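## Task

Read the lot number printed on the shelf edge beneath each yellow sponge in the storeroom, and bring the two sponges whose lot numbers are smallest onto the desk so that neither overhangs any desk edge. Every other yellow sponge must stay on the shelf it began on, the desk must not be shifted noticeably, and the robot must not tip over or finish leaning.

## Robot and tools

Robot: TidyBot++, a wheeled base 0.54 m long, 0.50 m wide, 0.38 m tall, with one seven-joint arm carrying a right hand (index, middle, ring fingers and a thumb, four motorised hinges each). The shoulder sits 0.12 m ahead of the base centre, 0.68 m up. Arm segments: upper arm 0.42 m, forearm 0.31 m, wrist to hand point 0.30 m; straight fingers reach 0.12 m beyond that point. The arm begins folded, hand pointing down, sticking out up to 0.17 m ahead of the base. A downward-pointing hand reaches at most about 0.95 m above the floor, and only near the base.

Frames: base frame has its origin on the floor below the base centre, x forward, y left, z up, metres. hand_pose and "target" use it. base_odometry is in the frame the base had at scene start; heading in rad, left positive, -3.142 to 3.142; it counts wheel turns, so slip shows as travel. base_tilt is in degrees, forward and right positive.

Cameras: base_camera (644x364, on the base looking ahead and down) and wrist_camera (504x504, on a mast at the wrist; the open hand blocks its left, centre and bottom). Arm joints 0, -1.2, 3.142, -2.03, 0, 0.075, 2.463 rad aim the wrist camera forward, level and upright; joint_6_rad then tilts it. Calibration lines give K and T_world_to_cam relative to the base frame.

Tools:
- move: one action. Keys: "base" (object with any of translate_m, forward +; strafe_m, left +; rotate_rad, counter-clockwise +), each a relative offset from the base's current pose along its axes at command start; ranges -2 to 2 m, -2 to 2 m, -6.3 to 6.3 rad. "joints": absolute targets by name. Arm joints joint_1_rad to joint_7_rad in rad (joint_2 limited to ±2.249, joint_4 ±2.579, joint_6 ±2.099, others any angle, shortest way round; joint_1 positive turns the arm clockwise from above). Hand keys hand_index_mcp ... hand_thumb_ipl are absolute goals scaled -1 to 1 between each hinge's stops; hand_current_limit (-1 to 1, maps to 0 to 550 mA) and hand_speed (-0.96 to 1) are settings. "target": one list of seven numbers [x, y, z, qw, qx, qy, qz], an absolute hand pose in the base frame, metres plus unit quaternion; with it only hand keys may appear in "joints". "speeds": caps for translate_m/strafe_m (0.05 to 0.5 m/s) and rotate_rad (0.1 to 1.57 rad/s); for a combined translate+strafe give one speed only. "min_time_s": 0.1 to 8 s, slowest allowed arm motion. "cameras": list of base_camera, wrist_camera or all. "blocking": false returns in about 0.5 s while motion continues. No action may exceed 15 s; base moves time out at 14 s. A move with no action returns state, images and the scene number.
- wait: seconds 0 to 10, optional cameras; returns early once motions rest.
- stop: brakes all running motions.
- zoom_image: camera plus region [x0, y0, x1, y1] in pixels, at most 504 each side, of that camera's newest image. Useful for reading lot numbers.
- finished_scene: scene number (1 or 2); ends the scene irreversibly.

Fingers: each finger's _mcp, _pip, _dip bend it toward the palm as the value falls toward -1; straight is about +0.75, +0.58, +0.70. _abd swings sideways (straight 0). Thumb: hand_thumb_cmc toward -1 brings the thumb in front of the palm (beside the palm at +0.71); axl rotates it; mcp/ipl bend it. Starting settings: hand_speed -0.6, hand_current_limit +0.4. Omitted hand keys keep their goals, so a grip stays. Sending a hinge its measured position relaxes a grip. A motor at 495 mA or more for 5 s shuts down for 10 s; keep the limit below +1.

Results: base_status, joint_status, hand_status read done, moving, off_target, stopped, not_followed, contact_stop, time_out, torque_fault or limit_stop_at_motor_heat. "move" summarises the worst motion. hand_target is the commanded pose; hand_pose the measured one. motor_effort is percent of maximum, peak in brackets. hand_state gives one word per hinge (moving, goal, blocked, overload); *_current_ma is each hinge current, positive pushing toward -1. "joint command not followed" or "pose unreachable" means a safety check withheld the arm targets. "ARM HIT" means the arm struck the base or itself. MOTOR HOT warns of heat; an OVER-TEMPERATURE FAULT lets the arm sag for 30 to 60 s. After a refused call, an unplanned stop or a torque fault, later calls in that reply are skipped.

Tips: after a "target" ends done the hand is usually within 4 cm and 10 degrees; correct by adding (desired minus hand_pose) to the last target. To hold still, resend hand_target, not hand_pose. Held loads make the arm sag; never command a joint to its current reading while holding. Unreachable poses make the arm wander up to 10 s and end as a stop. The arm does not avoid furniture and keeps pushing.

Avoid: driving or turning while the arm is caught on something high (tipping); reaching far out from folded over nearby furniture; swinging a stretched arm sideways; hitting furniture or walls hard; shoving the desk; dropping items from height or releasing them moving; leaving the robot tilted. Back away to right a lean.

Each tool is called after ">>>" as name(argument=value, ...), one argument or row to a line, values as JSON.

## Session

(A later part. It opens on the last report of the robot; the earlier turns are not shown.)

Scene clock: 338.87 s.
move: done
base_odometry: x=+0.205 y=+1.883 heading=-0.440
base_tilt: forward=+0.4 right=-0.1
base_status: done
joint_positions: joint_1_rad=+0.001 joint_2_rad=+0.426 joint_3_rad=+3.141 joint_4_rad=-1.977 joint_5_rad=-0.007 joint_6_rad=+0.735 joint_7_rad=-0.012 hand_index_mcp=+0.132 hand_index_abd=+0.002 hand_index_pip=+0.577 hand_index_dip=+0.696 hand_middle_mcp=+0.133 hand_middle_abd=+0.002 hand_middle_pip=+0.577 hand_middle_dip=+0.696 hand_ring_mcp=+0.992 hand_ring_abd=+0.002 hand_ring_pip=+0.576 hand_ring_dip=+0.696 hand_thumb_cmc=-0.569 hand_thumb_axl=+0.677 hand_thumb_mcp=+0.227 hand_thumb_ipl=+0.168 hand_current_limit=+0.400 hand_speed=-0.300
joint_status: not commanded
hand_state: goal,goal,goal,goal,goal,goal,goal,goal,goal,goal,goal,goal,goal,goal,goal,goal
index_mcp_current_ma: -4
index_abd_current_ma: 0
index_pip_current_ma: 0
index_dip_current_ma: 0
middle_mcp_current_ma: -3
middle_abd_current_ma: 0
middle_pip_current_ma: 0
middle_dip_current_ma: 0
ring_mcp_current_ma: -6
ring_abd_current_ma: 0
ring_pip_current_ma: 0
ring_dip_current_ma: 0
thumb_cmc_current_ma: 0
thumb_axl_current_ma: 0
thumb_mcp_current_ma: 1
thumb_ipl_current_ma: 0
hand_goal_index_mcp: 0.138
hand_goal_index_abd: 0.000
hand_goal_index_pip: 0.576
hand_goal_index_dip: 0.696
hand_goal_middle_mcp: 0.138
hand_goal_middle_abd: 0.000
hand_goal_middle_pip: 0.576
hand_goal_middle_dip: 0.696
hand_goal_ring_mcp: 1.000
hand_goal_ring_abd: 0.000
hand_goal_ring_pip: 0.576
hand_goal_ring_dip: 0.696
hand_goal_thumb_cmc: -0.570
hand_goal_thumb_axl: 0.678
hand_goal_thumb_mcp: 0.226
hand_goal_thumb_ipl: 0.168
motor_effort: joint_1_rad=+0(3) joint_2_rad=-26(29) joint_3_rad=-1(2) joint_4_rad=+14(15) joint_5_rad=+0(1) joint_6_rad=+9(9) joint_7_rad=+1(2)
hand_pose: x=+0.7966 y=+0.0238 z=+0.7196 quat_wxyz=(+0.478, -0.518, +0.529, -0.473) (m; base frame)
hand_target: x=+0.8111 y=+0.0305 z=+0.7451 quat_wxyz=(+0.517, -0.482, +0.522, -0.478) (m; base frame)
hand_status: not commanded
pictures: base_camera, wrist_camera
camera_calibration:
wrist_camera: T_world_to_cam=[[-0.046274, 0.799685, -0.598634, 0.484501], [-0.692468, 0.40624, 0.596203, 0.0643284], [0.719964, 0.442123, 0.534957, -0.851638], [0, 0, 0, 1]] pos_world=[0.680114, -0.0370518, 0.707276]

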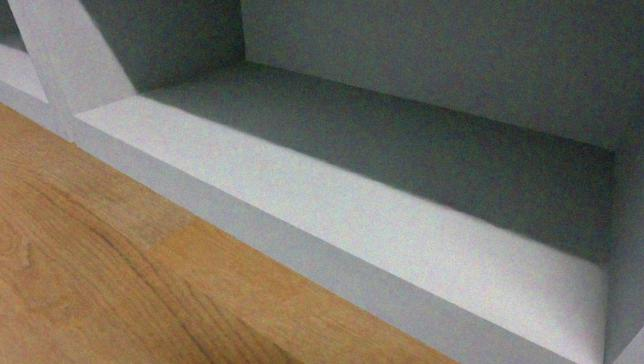

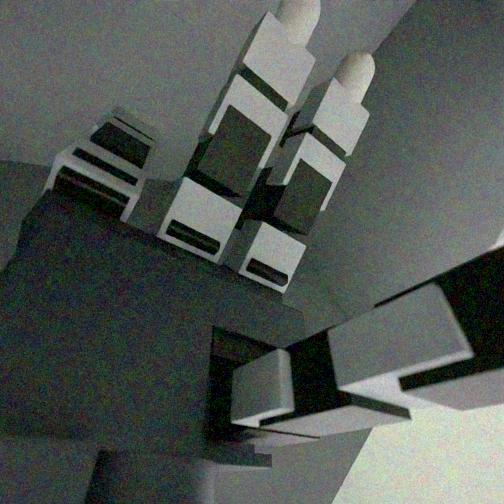

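>>> move(
  base={"translate_m":-0.02},
  speeds={"translate_m":0.1},
  joints={"joint_2_rad":0.54,"joint_4_rad":-2.04,"joint_6_rad":0.94,"joint_7_rad":-0.08},
  min_time_s=1.2,
)

>>> move(
  joints={"joint_2_rad":0.608,"joint_4_rad":-2.073,"joint_6_rad":1.038,"joint_7_rad":-0.08},
  min_time_s=1.2,
)

>>> move(
  joints={"joint_2_rad":0.673,"joint_4_rad":-2.097,"joint_6_rad":1.125,"joint_7_rad":-0.08},
  min_time_s=1.2,
  cameras=["all"],
)

Scene clock: 350.50 s.
move: done
base_odometry: x=+0.187 y=+1.892 heading=-0.440
base_tilt: forward=+0.4 right=-0.1
base_status: done
joint_positions: joint_1_rad=+0.001 joint_2_rad=+0.519 joint_3_rad=+3.141 joint_4_rad=-2.011 joint_5_rad=-0.007 joint_6_rad=+0.851 joint_7_rad=-0.012 hand_index_mcp=+0.132 hand_index_abd=+0.002 hand_index_pip=+0.577 hand_index_dip=+0.696 hand_middle_mcp=+0.133 hand_middle_abd=+0.002 hand_middle_pip=+0.577 hand_middle_dip=+0.696 hand_ring_mcp=+0.992 hand_ring_abd=+0.002 hand_ring_pip=+0.576 hand_ring_dip=+0.696 hand_thumb_cmc=-0.569 hand_thumb_axl=+0.677 hand_thumb_mcp=+0.227 hand_thumb_ipl=+0.168 hand_current_limit=+0.400 hand_speed=-0.300
joint_status: all done
hand_state: goal,goal,goal,goal,goal,goal,goal,goal,goal,goal,goal,goal,goal,goal,goal,goal
index_mcp_current_ma: -4
index_abd_current_ma: 0
index_pip_current_ma: 0
index_dip_current_ma: 0
middle_mcp_current_ma: -3
middle_abd_current_ma: 0
middle_pip_current_ma: 0
middle_dip_current_ma: 0
ring_mcp_current_ma: -7
ring_abd_current_ma: 0
ring_pip_current_ma: 0
ring_dip_current_ma: 0
thumb_cmc_current_ma: 0
thumb_axl_current_ma: 0
thumb_mcp_current_ma: 1
thumb_ipl_current_ma: 0
hand_goal_index_mcp: 0.138
hand_goal_index_abd: 0.000
hand_goal_index_pip: 0.576
hand_goal_index_dip: 0.696
hand_goal_middle_mcp: 0.138
hand_goal_middle_abd: 0.000
hand_goal_middle_pip: 0.576
hand_goal_middle_dip: 0.696
hand_goal_ring_mcp: 1.000
hand_goal_ring_abd: 0.000
hand_goal_ring_pip: 0.576
hand_goal_ring_dip: 0.696
hand_goal_thumb_cmc: -0.570
hand_goal_thumb_axl: 0.678
hand_goal_thumb_mcp: 0.226
hand_goal_thumb_ipl: 0.168
motor_effort: joint_1_rad=+0(1) joint_2_rad=-28(29) joint_3_rad=-1(2) joint_4_rad=+13(16) joint_5_rad=+0(1) joint_6_rad=+9(9) joint_7_rad=+1(3)
hand_pose: x=+0.7990 y=+0.0237 z=+0.6734 quat_wxyz=(+0.475, -0.521, +0.532, -0.470) (m; base frame)
hand_target: x=+0.7978 y=+0.0305 z=+0.6731 quat_wxyz=(+0.501, -0.496, +0.537, -0.463) (m; base frame)
hand_status: not commanded
pictures: none

Scene clock: 352.00 s.
move: done
base_odometry: x=+0.187 y=+1.892 heading=-0.440
base_tilt: forward=+0.4 right=-0.1
base_status: not commanded
joint_positions: joint_1_rad=+0.001 joint_2_rad=+0.584 joint_3_rad=+3.141 joint_4_rad=-2.043 joint_5_rad=-0.007 joint_6_rad=+0.948 joint_7_rad=-0.012 hand_index_mcp=+0.132 hand_index_abd=+0.002 hand_index_pip=+0.577 hand_index_dip=+0.696 hand_middle_mcp=+0.133 hand_middle_abd=+0.002 hand_middle_pip=+0.577 hand_middle_dip=+0.696 hand_ring_mcp=+0.992 hand_ring_abd=+0.002 hand_ring_pip=+0.576 hand_ring_dip=+0.696 hand_thumb_cmc=-0.569 hand_thumb_axl=+0.677 hand_thumb_mcp=+0.227 hand_thumb_ipl=+0.168 hand_current_limit=+0.400 hand_speed=-0.300
joint_status: all done
hand_state: goal,goal,goal,goal,goal,goal,goal,goal,goal,goal,goal,goal,goal,goal,goal,goal
index_mcp_current_ma: -4
index_abd_current_ma: 0
index_pip_current_ma: 0
index_dip_current_ma: 0
middle_mcp_current_ma: -3
middle_abd_current_ma: 0
middle_pip_current_ma: 0
middle_dip_current_ma: 0
ring_mcp_current_ma: -7
ring_abd_current_ma: 0
ring_pip_current_ma: 0
ring_dip_current_ma: 0
thumb_cmc_current_ma: 0
thumb_axl_current_ma: 0
thumb_mcp_current_ma: 1
thumb_ipl_current_ma: 0
hand_goal_index_mcp: 0.138
hand_goal_index_abd: 0.000
hand_goal_index_pip: 0.576
hand_goal_index_dip: 0.696
hand_goal_middle_mcp: 0.138
hand_goal_middle_abd: 0.000
hand_goal_middle_pip: 0.576
hand_goal_middle_dip: 0.696
hand_goal_ring_mcp: 1.000
hand_goal_ring_abd: 0.000
hand_goal_ring_pip: 0.576
hand_goal_ring_dip: 0.696
hand_goal_thumb_cmc: -0.570
hand_goal_thumb_axl: 0.678
hand_goal_thumb_mcp: 0.226
hand_goal_thumb_ipl: 0.168
motor_effort: joint_1_rad=+0(1) joint_2_rad=-28(29) joint_3_rad=-1(1) joint_4_rad=+12(14) joint_5_rad=+0(1) joint_6_rad=+9(9) joint_7_rad=+1(2)
hand_pose: x=+0.7966 y=+0.0235 z=+0.6427 quat_wxyz=(+0.475, -0.521, +0.532, -0.470) (m; base frame)
hand_target: x=+0.7938 y=+0.0305 z=+0.6411 quat_wxyz=(+0.500, -0.497, +0.538, -0.462) (m; base frame)
hand_status: not commanded
pictures: none

Scene clock: 353.50 s.
move: done
base_odometry: x=+0.187 y=+1.892 heading=-0.440
base_tilt: forward=+0.4 right=-0.1
base_status: not commanded
joint_positions: joint_1_rad=+0.001 joint_2_rad=+0.649 joint_3_rad=+3.141 joint_4_rad=-2.068 joint_5_rad=-0.007 joint_6_rad=+1.035 joint_7_rad=-0.012 hand_index_mcp=+0.132 hand_index_abd=+0.002 hand_index_pip=+0.577 hand_index_dip=+0.696 hand_middle_mcp=+0.133 hand_middle_abd=+0.002 hand_middle_pip=+0.577 hand_middle_dip=+0.696 hand_ring_mcp=+0.992 hand_ring_abd=+0.002 hand_ring_pip=+0.576 hand_ring_dip=+0.696 hand_thumb_cmc=-0.569 hand_thumb_axl=+0.677 hand_thumb_mcp=+0.227 hand_thumb_ipl=+0.168 hand_current_limit=+0.400 hand_speed=-0.300
joint_status: all done
hand_state: goal,goal,goal,goal,goal,goal,goal,goal,goal,goal,goal,goal,goal,goal,goal,goal
index_mcp_current_ma: -4
index_abd_current_ma: 0
index_pip_current_ma: 0
index_dip_current_ma: 0
middle_mcp_current_ma: -3
middle_abd_current_ma: 0
middle_pip_current_ma: 0
middle_dip_current_ma: 0
ring_mcp_current_ma: -7
ring_abd_current_ma: 0
ring_pip_current_ma: 0
ring_dip_current_ma: 0
thumb_cmc_current_ma: 0
thumb_axl_current_ma: 0
thumb_mcp_current_ma: 1
thumb_ipl_current_ma: 0
hand_goal_index_mcp: 0.138
hand_goal_index_abd: 0.000
hand_goal_index_pip: 0.576
hand_goal_index_dip: 0.696
hand_goal_middle_mcp: 0.138
hand_goal_middle_abd: 0.000
hand_goal_middle_pip: 0.576
hand_goal_middle_dip: 0.696
hand_goal_ring_mcp: 1.000
hand_goal_ring_abd: 0.000
hand_goal_ring_pip: 0.576
hand_goal_ring_dip: 0.696
hand_goal_thumb_cmc: -0.570
hand_goal_thumb_axl: 0.678
hand_goal_thumb_mcp: 0.226
hand_goal_thumb_ipl: 0.168
motor_effort: joint_1_rad=+0(1) joint_2_rad=-29(30) joint_3_rad=-1(1) joint_4_rad=+10(13) joint_5_rad=+1(1) joint_6_rad=+8(9) joint_7_rad=+1(2)
hand_pose: x=+0.7933 y=+0.0234 z=+0.6136 quat_wxyz=(+0.474, -0.521, +0.532, -0.470) (m; base frame)
hand_target: x=+0.7899 y=+0.0305 z=+0.6129 quat_wxyz=(+0.500, -0.497, +0.539, -0.462) (m; base frame)
hand_status: not commanded
pictures: base_camera, wrist_camera
camera_calibration:
wrist_camera: T_world_to_cam=[[-0.0536836, 0.798843, -0.59914, 0.427477], [-0.68366, 0.407925, 0.60515, 0.11301], [0.727824, 0.442094, 0.524238, -0.791984], [0, 0, 0, 1]] pos_world=[0.676634, -0.0374544, 0.602918]

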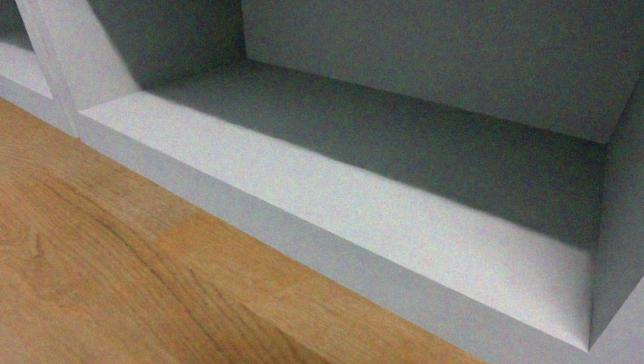

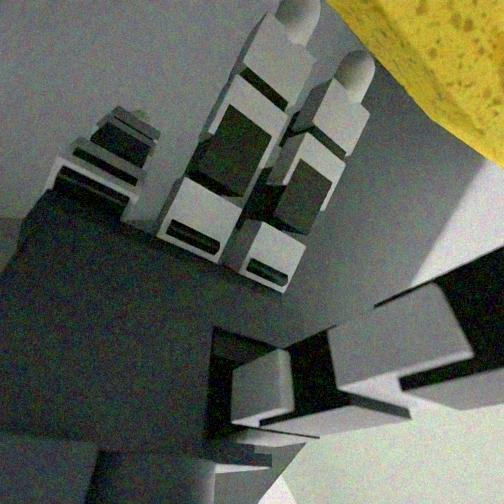

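>>> move(
  base={"translate_m":0.025},
  speeds={"translate_m":0.05},
)

>>> move(
  joints={"hand_speed":-0.8,"hand_index_mcp":-0.4,"hand_middle_mcp":-0.4},
  cameras=["wrist_camera"],
)

Scene clock: 361.63 s.
move: done
base_odometry: x=+0.210 y=+1.881 heading=-0.440
base_tilt: forward=+0.4 right=-0.1
base_status: done
joint_positions: joint_1_rad=+0.001 joint_2_rad=+0.651 joint_3_rad=+3.141 joint_4_rad=-2.071 joint_5_rad=-0.007 joint_6_rad=+1.038 joint_7_rad=-0.012 hand_index_mcp=+0.132 hand_index_abd=+0.002 hand_index_pip=+0.577 hand_index_dip=+0.696 hand_middle_mcp=+0.133 hand_middle_abd=+0.002 hand_middle_pip=+0.577 hand_middle_dip=+0.696 hand_ring_mcp=+0.992 hand_ring_abd=+0.002 hand_ring_pip=+0.576 hand_ring_dip=+0.696 hand_thumb_cmc=-0.569 hand_thumb_axl=+0.677 hand_thumb_mcp=+0.227 hand_thumb_ipl=+0.168 hand_current_limit=+0.400 hand_speed=-0.300
joint_status: not commanded
hand_state: goal,goal,goal,goal,goal,goal,goal,goal,goal,goal,goal,goal,goal,goal,goal,goal
index_mcp_current_ma: -5
index_abd_current_ma: 0
index_pip_current_ma: 0
index_dip_current_ma: 0
middle_mcp_current_ma: -3
middle_abd_current_ma: 0
middle_pip_current_ma: 0
middle_dip_current_ma: 0
ring_mcp_current_ma: -7
ring_abd_current_ma: 0
ring_pip_current_ma: 0
ring_dip_current_ma: 0
thumb_cmc_current_ma: 0
thumb_axl_current_ma: 0
thumb_mcp_current_ma: 0
thumb_ipl_current_ma: 0
hand_goal_index_mcp: 0.138
hand_goal_index_abd: 0.000
hand_goal_index_pip: 0.576
hand_goal_index_dip: 0.696
hand_goal_middle_mcp: 0.138
hand_goal_middle_abd: 0.000
hand_goal_middle_pip: 0.576
hand_goal_middle_dip: 0.696
hand_goal_ring_mcp: 1.000
hand_goal_ring_abd: 0.000
hand_goal_ring_pip: 0.576
hand_goal_ring_dip: 0.696
hand_goal_thumb_cmc: -0.570
hand_goal_thumb_axl: 0.678
hand_goal_thumb_mcp: 0.226
hand_goal_thumb_ipl: 0.168
motor_effort: joint_1_rad=+0(1) joint_2_rad=-29(31) joint_3_rad=-1(1) joint_4_rad=+10(11) joint_5_rad=+0(1) joint_6_rad=+9(9) joint_7_rad=+1(2)
hand_pose: x=+0.7921 y=+0.0234 z=+0.6113 quat_wxyz=(+0.473, -0.522, +0.533, -0.469) (m; base frame)
hand_target: x=+0.7899 y=+0.0305 z=+0.6129 quat_wxyz=(+0.500, -0.497, +0.539, -0.462) (m; base frame)
hand_status: not commanded
pictures: none

Scene clock: 362.87 s.
move: done
base_odometry: x=+0.210 y=+1.881 heading=-0.440
base_tilt: forward=+0.4 right=-0.1
base_status: not commanded
joint_positions: joint_1_rad=+0.001 joint_2_rad=+0.651 joint_3_rad=+3.141 joint_4_rad=-2.071 joint_5_rad=-0.007 joint_6_rad=+1.038 joint_7_rad=-0.012 hand_index_mcp=-0.398 hand_index_abd=+0.002 hand_index_pip=+0.577 hand_index_dip=+0.696 hand_middle_mcp=-0.398 hand_middle_abd=+0.002 hand_middle_pip=+0.577 hand_middle_dip=+0.696 hand_ring_mcp=+0.992 hand_ring_abd=+0.002 hand_ring_pip=+0.576 hand_ring_dip=+0.696 hand_thumb_cmc=-0.569 hand_thumb_axl=+0.677 hand_thumb_mcp=+0.227 hand_thumb_ipl=+0.168 hand_current_limit=+0.400 hand_speed=-0.800
joint_status: all done
hand_state: goal,goal,goal,goal,goal,goal,goal,goal,goal,goal,goal,goal,goal,goal,goal,goal
index_mcp_current_ma: 1
index_abd_current_ma: 0
index_pip_current_ma: 0
index_dip_current_ma: 0
middle_mcp_current_ma: 1
middle_abd_current_ma: 0
middle_pip_current_ma: 0
middle_dip_current_ma: 0
ring_mcp_current_ma: -7
ring_abd_current_ma: 0
ring_pip_current_ma: 0
ring_dip_current_ma: 0
thumb_cmc_current_ma: 0
thumb_axl_current_ma: 0
thumb_mcp_current_ma: 0
thumb_ipl_current_ma: 0
hand_goal_index_mcp: -0.400
hand_goal_index_abd: 0.000
hand_goal_index_pip: 0.576
hand_goal_index_dip: 0.696
hand_goal_middle_mcp: -0.400
hand_goal_middle_abd: 0.000
hand_goal_middle_pip: 0.576
hand_goal_middle_dip: 0.696
hand_goal_ring_mcp: 1.000
hand_goal_ring_abd: 0.000
hand_goal_ring_pip: 0.576
hand_goal_ring_dip: 0.696
hand_goal_thumb_cmc: -0.570
hand_goal_thumb_axl: 0.678
hand_goal_thumb_mcp: 0.226
hand_goal_thumb_ipl: 0.168
motor_effort: joint_1_rad=+0(1) joint_2_rad=-29(29) joint_3_rad=-1(1) joint_4_rad=+10(11) joint_5_rad=+1(1) joint_6_rad=+9(9) joint_7_rad=+0(1)
hand_pose: x=+0.7922 y=+0.0234 z=+0.6114 quat_wxyz=(+0.473, -0.522, +0.533, -0.469) (m; base frame)
hand_target: x=+0.7899 y=+0.0305 z=+0.6129 quat_wxyz=(+0.500, -0.497, +0.539, -0.462) (m; base frame)
hand_status: not commanded
pictures: wrist_camera
camera_calibration:
wrist_camera: T_world_to_cam=[[-0.0554396, 0.798898, -0.598907, 0.42738], [-0.681959, 0.407824, 0.607134, 0.111012], [0.729286, 0.442089, 0.522206, -0.790003], [0, 0, 0, 1]] pos_world=[0.675538, -0.0374543, 0.601106]

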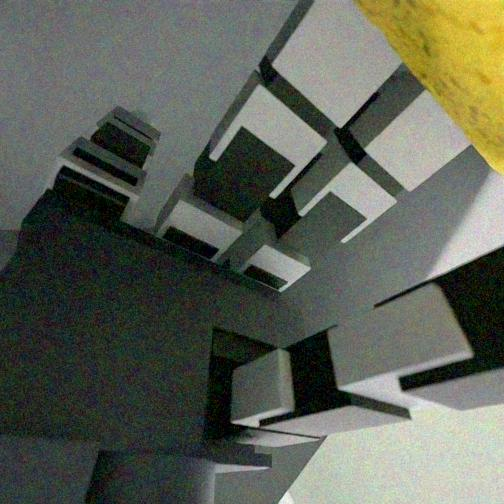

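>>> move(
  joints={"hand_speed":-0.85,"hand_index_mcp":-0.6,"hand_middle_mcp":-0.6},
)

>>> move(
  joints={"hand_index_mcp":-0.75,"hand_middle_mcp":-0.75},
  cameras=["wrist_camera"],
)

Scene clock: 365.87 s.
move: off_target
base_odometry: x=+0.210 y=+1.881 heading=-0.440
base_tilt: forward=+0.4 right=-0.1
base_status: not commanded
joint_positions: joint_1_rad=+0.001 joint_2_rad=+0.651 joint_3_rad=+3.141 joint_4_rad=-2.071 joint_5_rad=-0.007 joint_6_rad=+1.038 joint_7_rad=-0.012 hand_index_mcp=-0.492 hand_index_abd=-0.008 hand_index_pip=+0.602 hand_index_dip=+0.709 hand_middle_mcp=-0.513 hand_middle_abd=-0.007 hand_middle_pip=+0.606 hand_middle_dip=+0.708 hand_ring_mcp=+0.992 hand_ring_abd=+0.002 hand_ring_pip=+0.576 hand_ring_dip=+0.696 hand_thumb_cmc=-0.551 hand_thumb_axl=+0.677 hand_thumb_mcp=+0.277 hand_thumb_ipl=+0.185 hand_current_limit=+0.400 hand_speed=-0.850
joint_status: hand_index_mcp off_target (ended at -0.492, target -0.600); hand_middle_mcp off_target (ended at -0.513, target -0.600); the others done
hand_state: blocked,goal,blocked,goal,blocked,goal,blocked,goal,goal,goal,goal,goal,goal,goal,blocked,goal
index_mcp_current_ma: 325
index_abd_current_ma: -5
index_pip_current_ma: 35
index_dip_current_ma: 13
middle_mcp_current_ma: 234
middle_abd_current_ma: -4
middle_pip_current_ma: 44
middle_dip_current_ma: 11
ring_mcp_current_ma: -7
ring_abd_current_ma: 0
ring_pip_current_ma: 0
ring_dip_current_ma: 0
thumb_cmc_current_ma: 23
thumb_axl_current_ma: 0
thumb_mcp_current_ma: 144
thumb_ipl_current_ma: 29
hand_goal_index_mcp: -0.600
hand_goal_index_abd: 0.000
hand_goal_index_pip: 0.576
hand_goal_index_dip: 0.696
hand_goal_middle_mcp: -0.600
hand_goal_middle_abd: 0.000
hand_goal_middle_pip: 0.576
hand_goal_middle_dip: 0.696
hand_goal_ring_mcp: 1.000
hand_goal_ring_abd: 0.000
hand_goal_ring_pip: 0.576
hand_goal_ring_dip: 0.696
hand_goal_thumb_cmc: -0.570
hand_goal_thumb_axl: 0.678
hand_goal_thumb_mcp: 0.226
hand_goal_thumb_ipl: 0.168
motor_effort: joint_1_rad=+0(1) joint_2_rad=-29(29) joint_3_rad=-1(1) joint_4_rad=+11(11) joint_5_rad=+0(1) joint_6_rad=+9(9) joint_7_rad=+2(2)
hand_pose: x=+0.7922 y=+0.0234 z=+0.6114 quat_wxyz=(+0.473, -0.522, +0.533, -0.469) (m; base frame)
hand_target: x=+0.7899 y=+0.0305 z=+0.6129 quat_wxyz=(+0.500, -0.497, +0.539, -0.462) (m; base frame)
hand_status: not commanded
pictures: none

Scene clock: 366.53 s.
move: off_target
base_odometry: x=+0.210 y=+1.881 heading=-0.440
base_tilt: forward=+0.4 right=-0.1
base_status: not commanded
joint_positions: joint_1_rad=+0.001 joint_2_rad=+0.651 joint_3_rad=+3.141 joint_4_rad=-2.071 joint_5_rad=-0.007 joint_6_rad=+1.038 joint_7_rad=-0.012 hand_index_mcp=-0.510 hand_index_abd=-0.015 hand_index_pip=+0.606 hand_index_dip=+0.711 hand_middle_mcp=-0.552 hand_middle_abd=-0.012 hand_middle_pip=+0.620 hand_middle_dip=+0.714 hand_ring_mcp=+0.992 hand_ring_abd=+0.002 hand_ring_pip=+0.576 hand_ring_dip=+0.696 hand_thumb_cmc=-0.537 hand_thumb_axl=+0.677 hand_thumb_mcp=+0.291 hand_thumb_ipl=+0.190 hand_current_limit=+0.400 hand_speed=-0.850
joint_status: hand_index_mcp off_target (ended at -0.510, target -0.750); hand_middle_mcp off_target (ended at -0.552, target -0.750)
hand_state: blocked,goal,blocked,goal,blocked,goal,blocked,goal,goal,goal,goal,goal,blocked,goal,blocked,blocked
index_mcp_current_ma: 385
index_abd_current_ma: -12
index_pip_current_ma: 42
index_dip_current_ma: 16
middle_mcp_current_ma: 385
middle_abd_current_ma: -9
middle_pip_current_ma: 76
middle_dip_current_ma: 20
ring_mcp_current_ma: -7
ring_abd_current_ma: 0
ring_pip_current_ma: 0
ring_dip_current_ma: 0
thumb_cmc_current_ma: 52
thumb_axl_current_ma: 0
thumb_mcp_current_ma: 206
thumb_ipl_current_ma: 42
hand_goal_index_mcp: -0.750
hand_goal_index_abd: 0.000
hand_goal_index_pip: 0.576
hand_goal_index_dip: 0.696
hand_goal_middle_mcp: -0.750
hand_goal_middle_abd: 0.000
hand_goal_middle_pip: 0.576
hand_goal_middle_dip: 0.696
hand_goal_ring_mcp: 1.000
hand_goal_ring_abd: 0.000
hand_goal_ring_pip: 0.576
hand_goal_ring_dip: 0.696
hand_goal_thumb_cmc: -0.570
hand_goal_thumb_axl: 0.678
hand_goal_thumb_mcp: 0.226
hand_goal_thumb_ipl: 0.168
motor_effort: joint_1_rad=+0(1) joint_2_rad=-28(29) joint_3_rad=+0(1) joint_4_rad=+10(11) joint_5_rad=+0(1) joint_6_rad=+8(9) joint_7_rad=+1(2)
hand_pose: x=+0.7922 y=+0.0234 z=+0.6114 quat_wxyz=(+0.473, -0.522, +0.533, -0.469) (m; base frame)
hand_target: x=+0.7899 y=+0.0305 z=+0.6129 quat_wxyz=(+0.500, -0.497, +0.539, -0.462) (m; base frame)
hand_status: not commanded
pictures: wrist_camera
camera_calibration:
wrist_camera: T_world_to_cam=[[-0.0553988, 0.798874, -0.598942, 0.427373], [-0.681962, 0.407871, 0.607099, 0.111037], [0.729287, 0.442088, 0.522206, -0.790004], [0, 0, 0, 1]] pos_world=[0.675538, -0.0374543, 0.601106]

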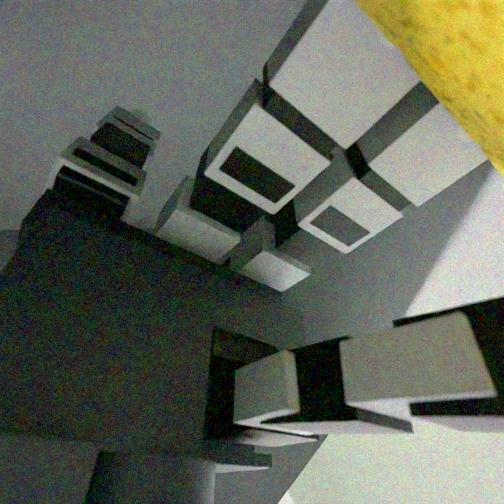

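>>> move(
  joints={"joint_2_rad":0.605,"joint_4_rad":-2.045,"joint_6_rad":1.0,"joint_7_rad":-0.08},
  min_time_s=1.0,
)

>>> move(
  joints={"joint_2_rad":0.54,"joint_4_rad":-2.015,"joint_6_rad":0.87,"joint_7_rad":-0.08},
  min_time_s=1.2,
  cameras=["all"],
)

Scene clock: 371.57 s.
move: done
base_odometry: x=+0.210 y=+1.881 heading=-0.440
base_tilt: forward=+0.4 right=-0.1
base_status: not commanded
joint_positions: joint_1_rad=+0.001 joint_2_rad=+0.633 joint_3_rad=+3.141 joint_4_rad=-2.062 joint_5_rad=-0.007 joint_6_rad=+1.038 joint_7_rad=-0.012 hand_index_mcp=-0.510 hand_index_abd=-0.015 hand_index_pip=+0.606 hand_index_dip=+0.711 hand_middle_mcp=-0.553 hand_middle_abd=-0.012 hand_middle_pip=+0.620 hand_middle_dip=+0.714 hand_ring_mcp=+0.992 hand_ring_abd=+0.002 hand_ring_pip=+0.576 hand_ring_dip=+0.696 hand_thumb_cmc=-0.537 hand_thumb_axl=+0.677 hand_thumb_mcp=+0.292 hand_thumb_ipl=+0.190 hand_current_limit=+0.400 hand_speed=-0.850
joint_status: all done
hand_state: blocked,goal,blocked,goal,blocked,goal,blocked,goal,goal,goal,goal,goal,blocked,goal,blocked,blocked
index_mcp_current_ma: 385
index_abd_current_ma: -13
index_pip_current_ma: 43
index_dip_current_ma: 16
middle_mcp_current_ma: 385
middle_abd_current_ma: -9
middle_pip_current_ma: 77
middle_dip_current_ma: 21
ring_mcp_current_ma: -7
ring_abd_current_ma: 0
ring_pip_current_ma: 0
ring_dip_current_ma: 0
thumb_cmc_current_ma: 53
thumb_axl_current_ma: 0
thumb_mcp_current_ma: 208
thumb_ipl_current_ma: 43
hand_goal_index_mcp: -0.750
hand_goal_index_abd: 0.000
hand_goal_index_pip: 0.576
hand_goal_index_dip: 0.696
hand_goal_middle_mcp: -0.750
hand_goal_middle_abd: 0.000
hand_goal_middle_pip: 0.576
hand_goal_middle_dip: 0.696
hand_goal_ring_mcp: 1.000
hand_goal_ring_abd: 0.000
hand_goal_ring_pip: 0.576
hand_goal_ring_dip: 0.696
hand_goal_thumb_cmc: -0.570
hand_goal_thumb_axl: 0.678
hand_goal_thumb_mcp: 0.226
hand_goal_thumb_ipl: 0.168
motor_effort: joint_1_rad=+0(1) joint_2_rad=-29(30) joint_3_rad=-1(1) joint_4_rad=+11(11) joint_5_rad=+1(1) joint_6_rad=+8(9) joint_7_rad=+0(2)
hand_pose: x=+0.7968 y=+0.0234 z=+0.6273 quat_wxyz=(+0.480, -0.516, +0.527, -0.476) (m; base frame)
hand_target: x=+0.8007 y=+0.0305 z=+0.6442 quat_wxyz=(+0.498, -0.498, +0.540, -0.460) (m; base frame)
hand_status: not commanded
pictures: none

Scene clock: 373.07 s.
move: done
base_odometry: x=+0.210 y=+1.881 heading=-0.440
base_tilt: forward=+0.4 right=-0.1
base_status: not commanded
joint_positions: joint_1_rad=+0.001 joint_2_rad=+0.570 joint_3_rad=+3.141 joint_4_rad=-2.035 joint_5_rad=-0.007 joint_6_rad=+0.940 joint_7_rad=-0.012 hand_index_mcp=-0.510 hand_index_abd=-0.015 hand_index_pip=+0.606 hand_index_dip=+0.711 hand_middle_mcp=-0.553 hand_middle_abd=-0.012 hand_middle_pip=+0.620 hand_middle_dip=+0.714 hand_ring_mcp=+0.992 hand_ring_abd=+0.002 hand_ring_pip=+0.576 hand_ring_dip=+0.696 hand_thumb_cmc=-0.537 hand_thumb_axl=+0.677 hand_thumb_mcp=+0.292 hand_thumb_ipl=+0.190 hand_current_limit=+0.400 hand_speed=-0.850
joint_status: all done
hand_state: blocked,goal,blocked,goal,blocked,goal,blocked,goal,goal,goal,goal,goal,blocked,goal,blocked,blocked
index_mcp_current_ma: 385
index_abd_current_ma: -13
index_pip_current_ma: 43
index_dip_current_ma: 16
middle_mcp_current_ma: 385
middle_abd_current_ma: -9
middle_pip_current_ma: 77
middle_dip_current_ma: 21
ring_mcp_current_ma: -7
ring_abd_current_ma: 0
ring_pip_current_ma: 0
ring_dip_current_ma: 0
thumb_cmc_current_ma: 53
thumb_axl_current_ma: 0
thumb_mcp_current_ma: 208
thumb_ipl_current_ma: 43
hand_goal_index_mcp: -0.750
hand_goal_index_abd: 0.000
hand_goal_index_pip: 0.576
hand_goal_index_dip: 0.696
hand_goal_middle_mcp: -0.750
hand_goal_middle_abd: 0.000
hand_goal_middle_pip: 0.576
hand_goal_middle_dip: 0.696
hand_goal_ring_mcp: 1.000
hand_goal_ring_abd: 0.000
hand_goal_ring_pip: 0.576
hand_goal_ring_dip: 0.696
hand_goal_thumb_cmc: -0.570
hand_goal_thumb_axl: 0.678
hand_goal_thumb_mcp: 0.226
hand_goal_thumb_ipl: 0.168
motor_effort: joint_1_rad=+0(1) joint_2_rad=-28(30) joint_3_rad=-1(1) joint_4_rad=+12(13) joint_5_rad=+1(1) joint_6_rad=+9(10) joint_7_rad=+1(2)
hand_pose: x=+0.7990 y=+0.0235 z=+0.6533 quat_wxyz=(+0.478, -0.517, +0.528, -0.474) (m; base frame)
hand_target: x=+0.7994 y=+0.0305 z=+0.6642 quat_wxyz=(+0.489, -0.506, +0.548, -0.452) (m; base frame)
hand_status: not commanded
pictures: base_camera, wrist_camera
camera_calibration:
wrist_camera: T_world_to_cam=[[-0.0442843, 0.799198, -0.599434, 0.444187], [-0.693439, 0.407342, 0.594319, 0.107663], [0.719153, 0.44199, 0.536156, -0.81788], [0, 0, 0, 1]] pos_world=[0.682509, -0.037354, 0.640787]

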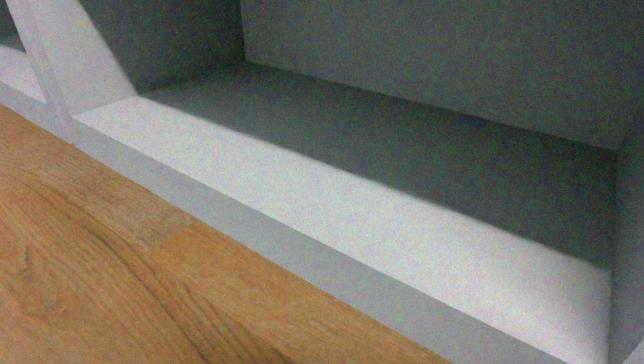

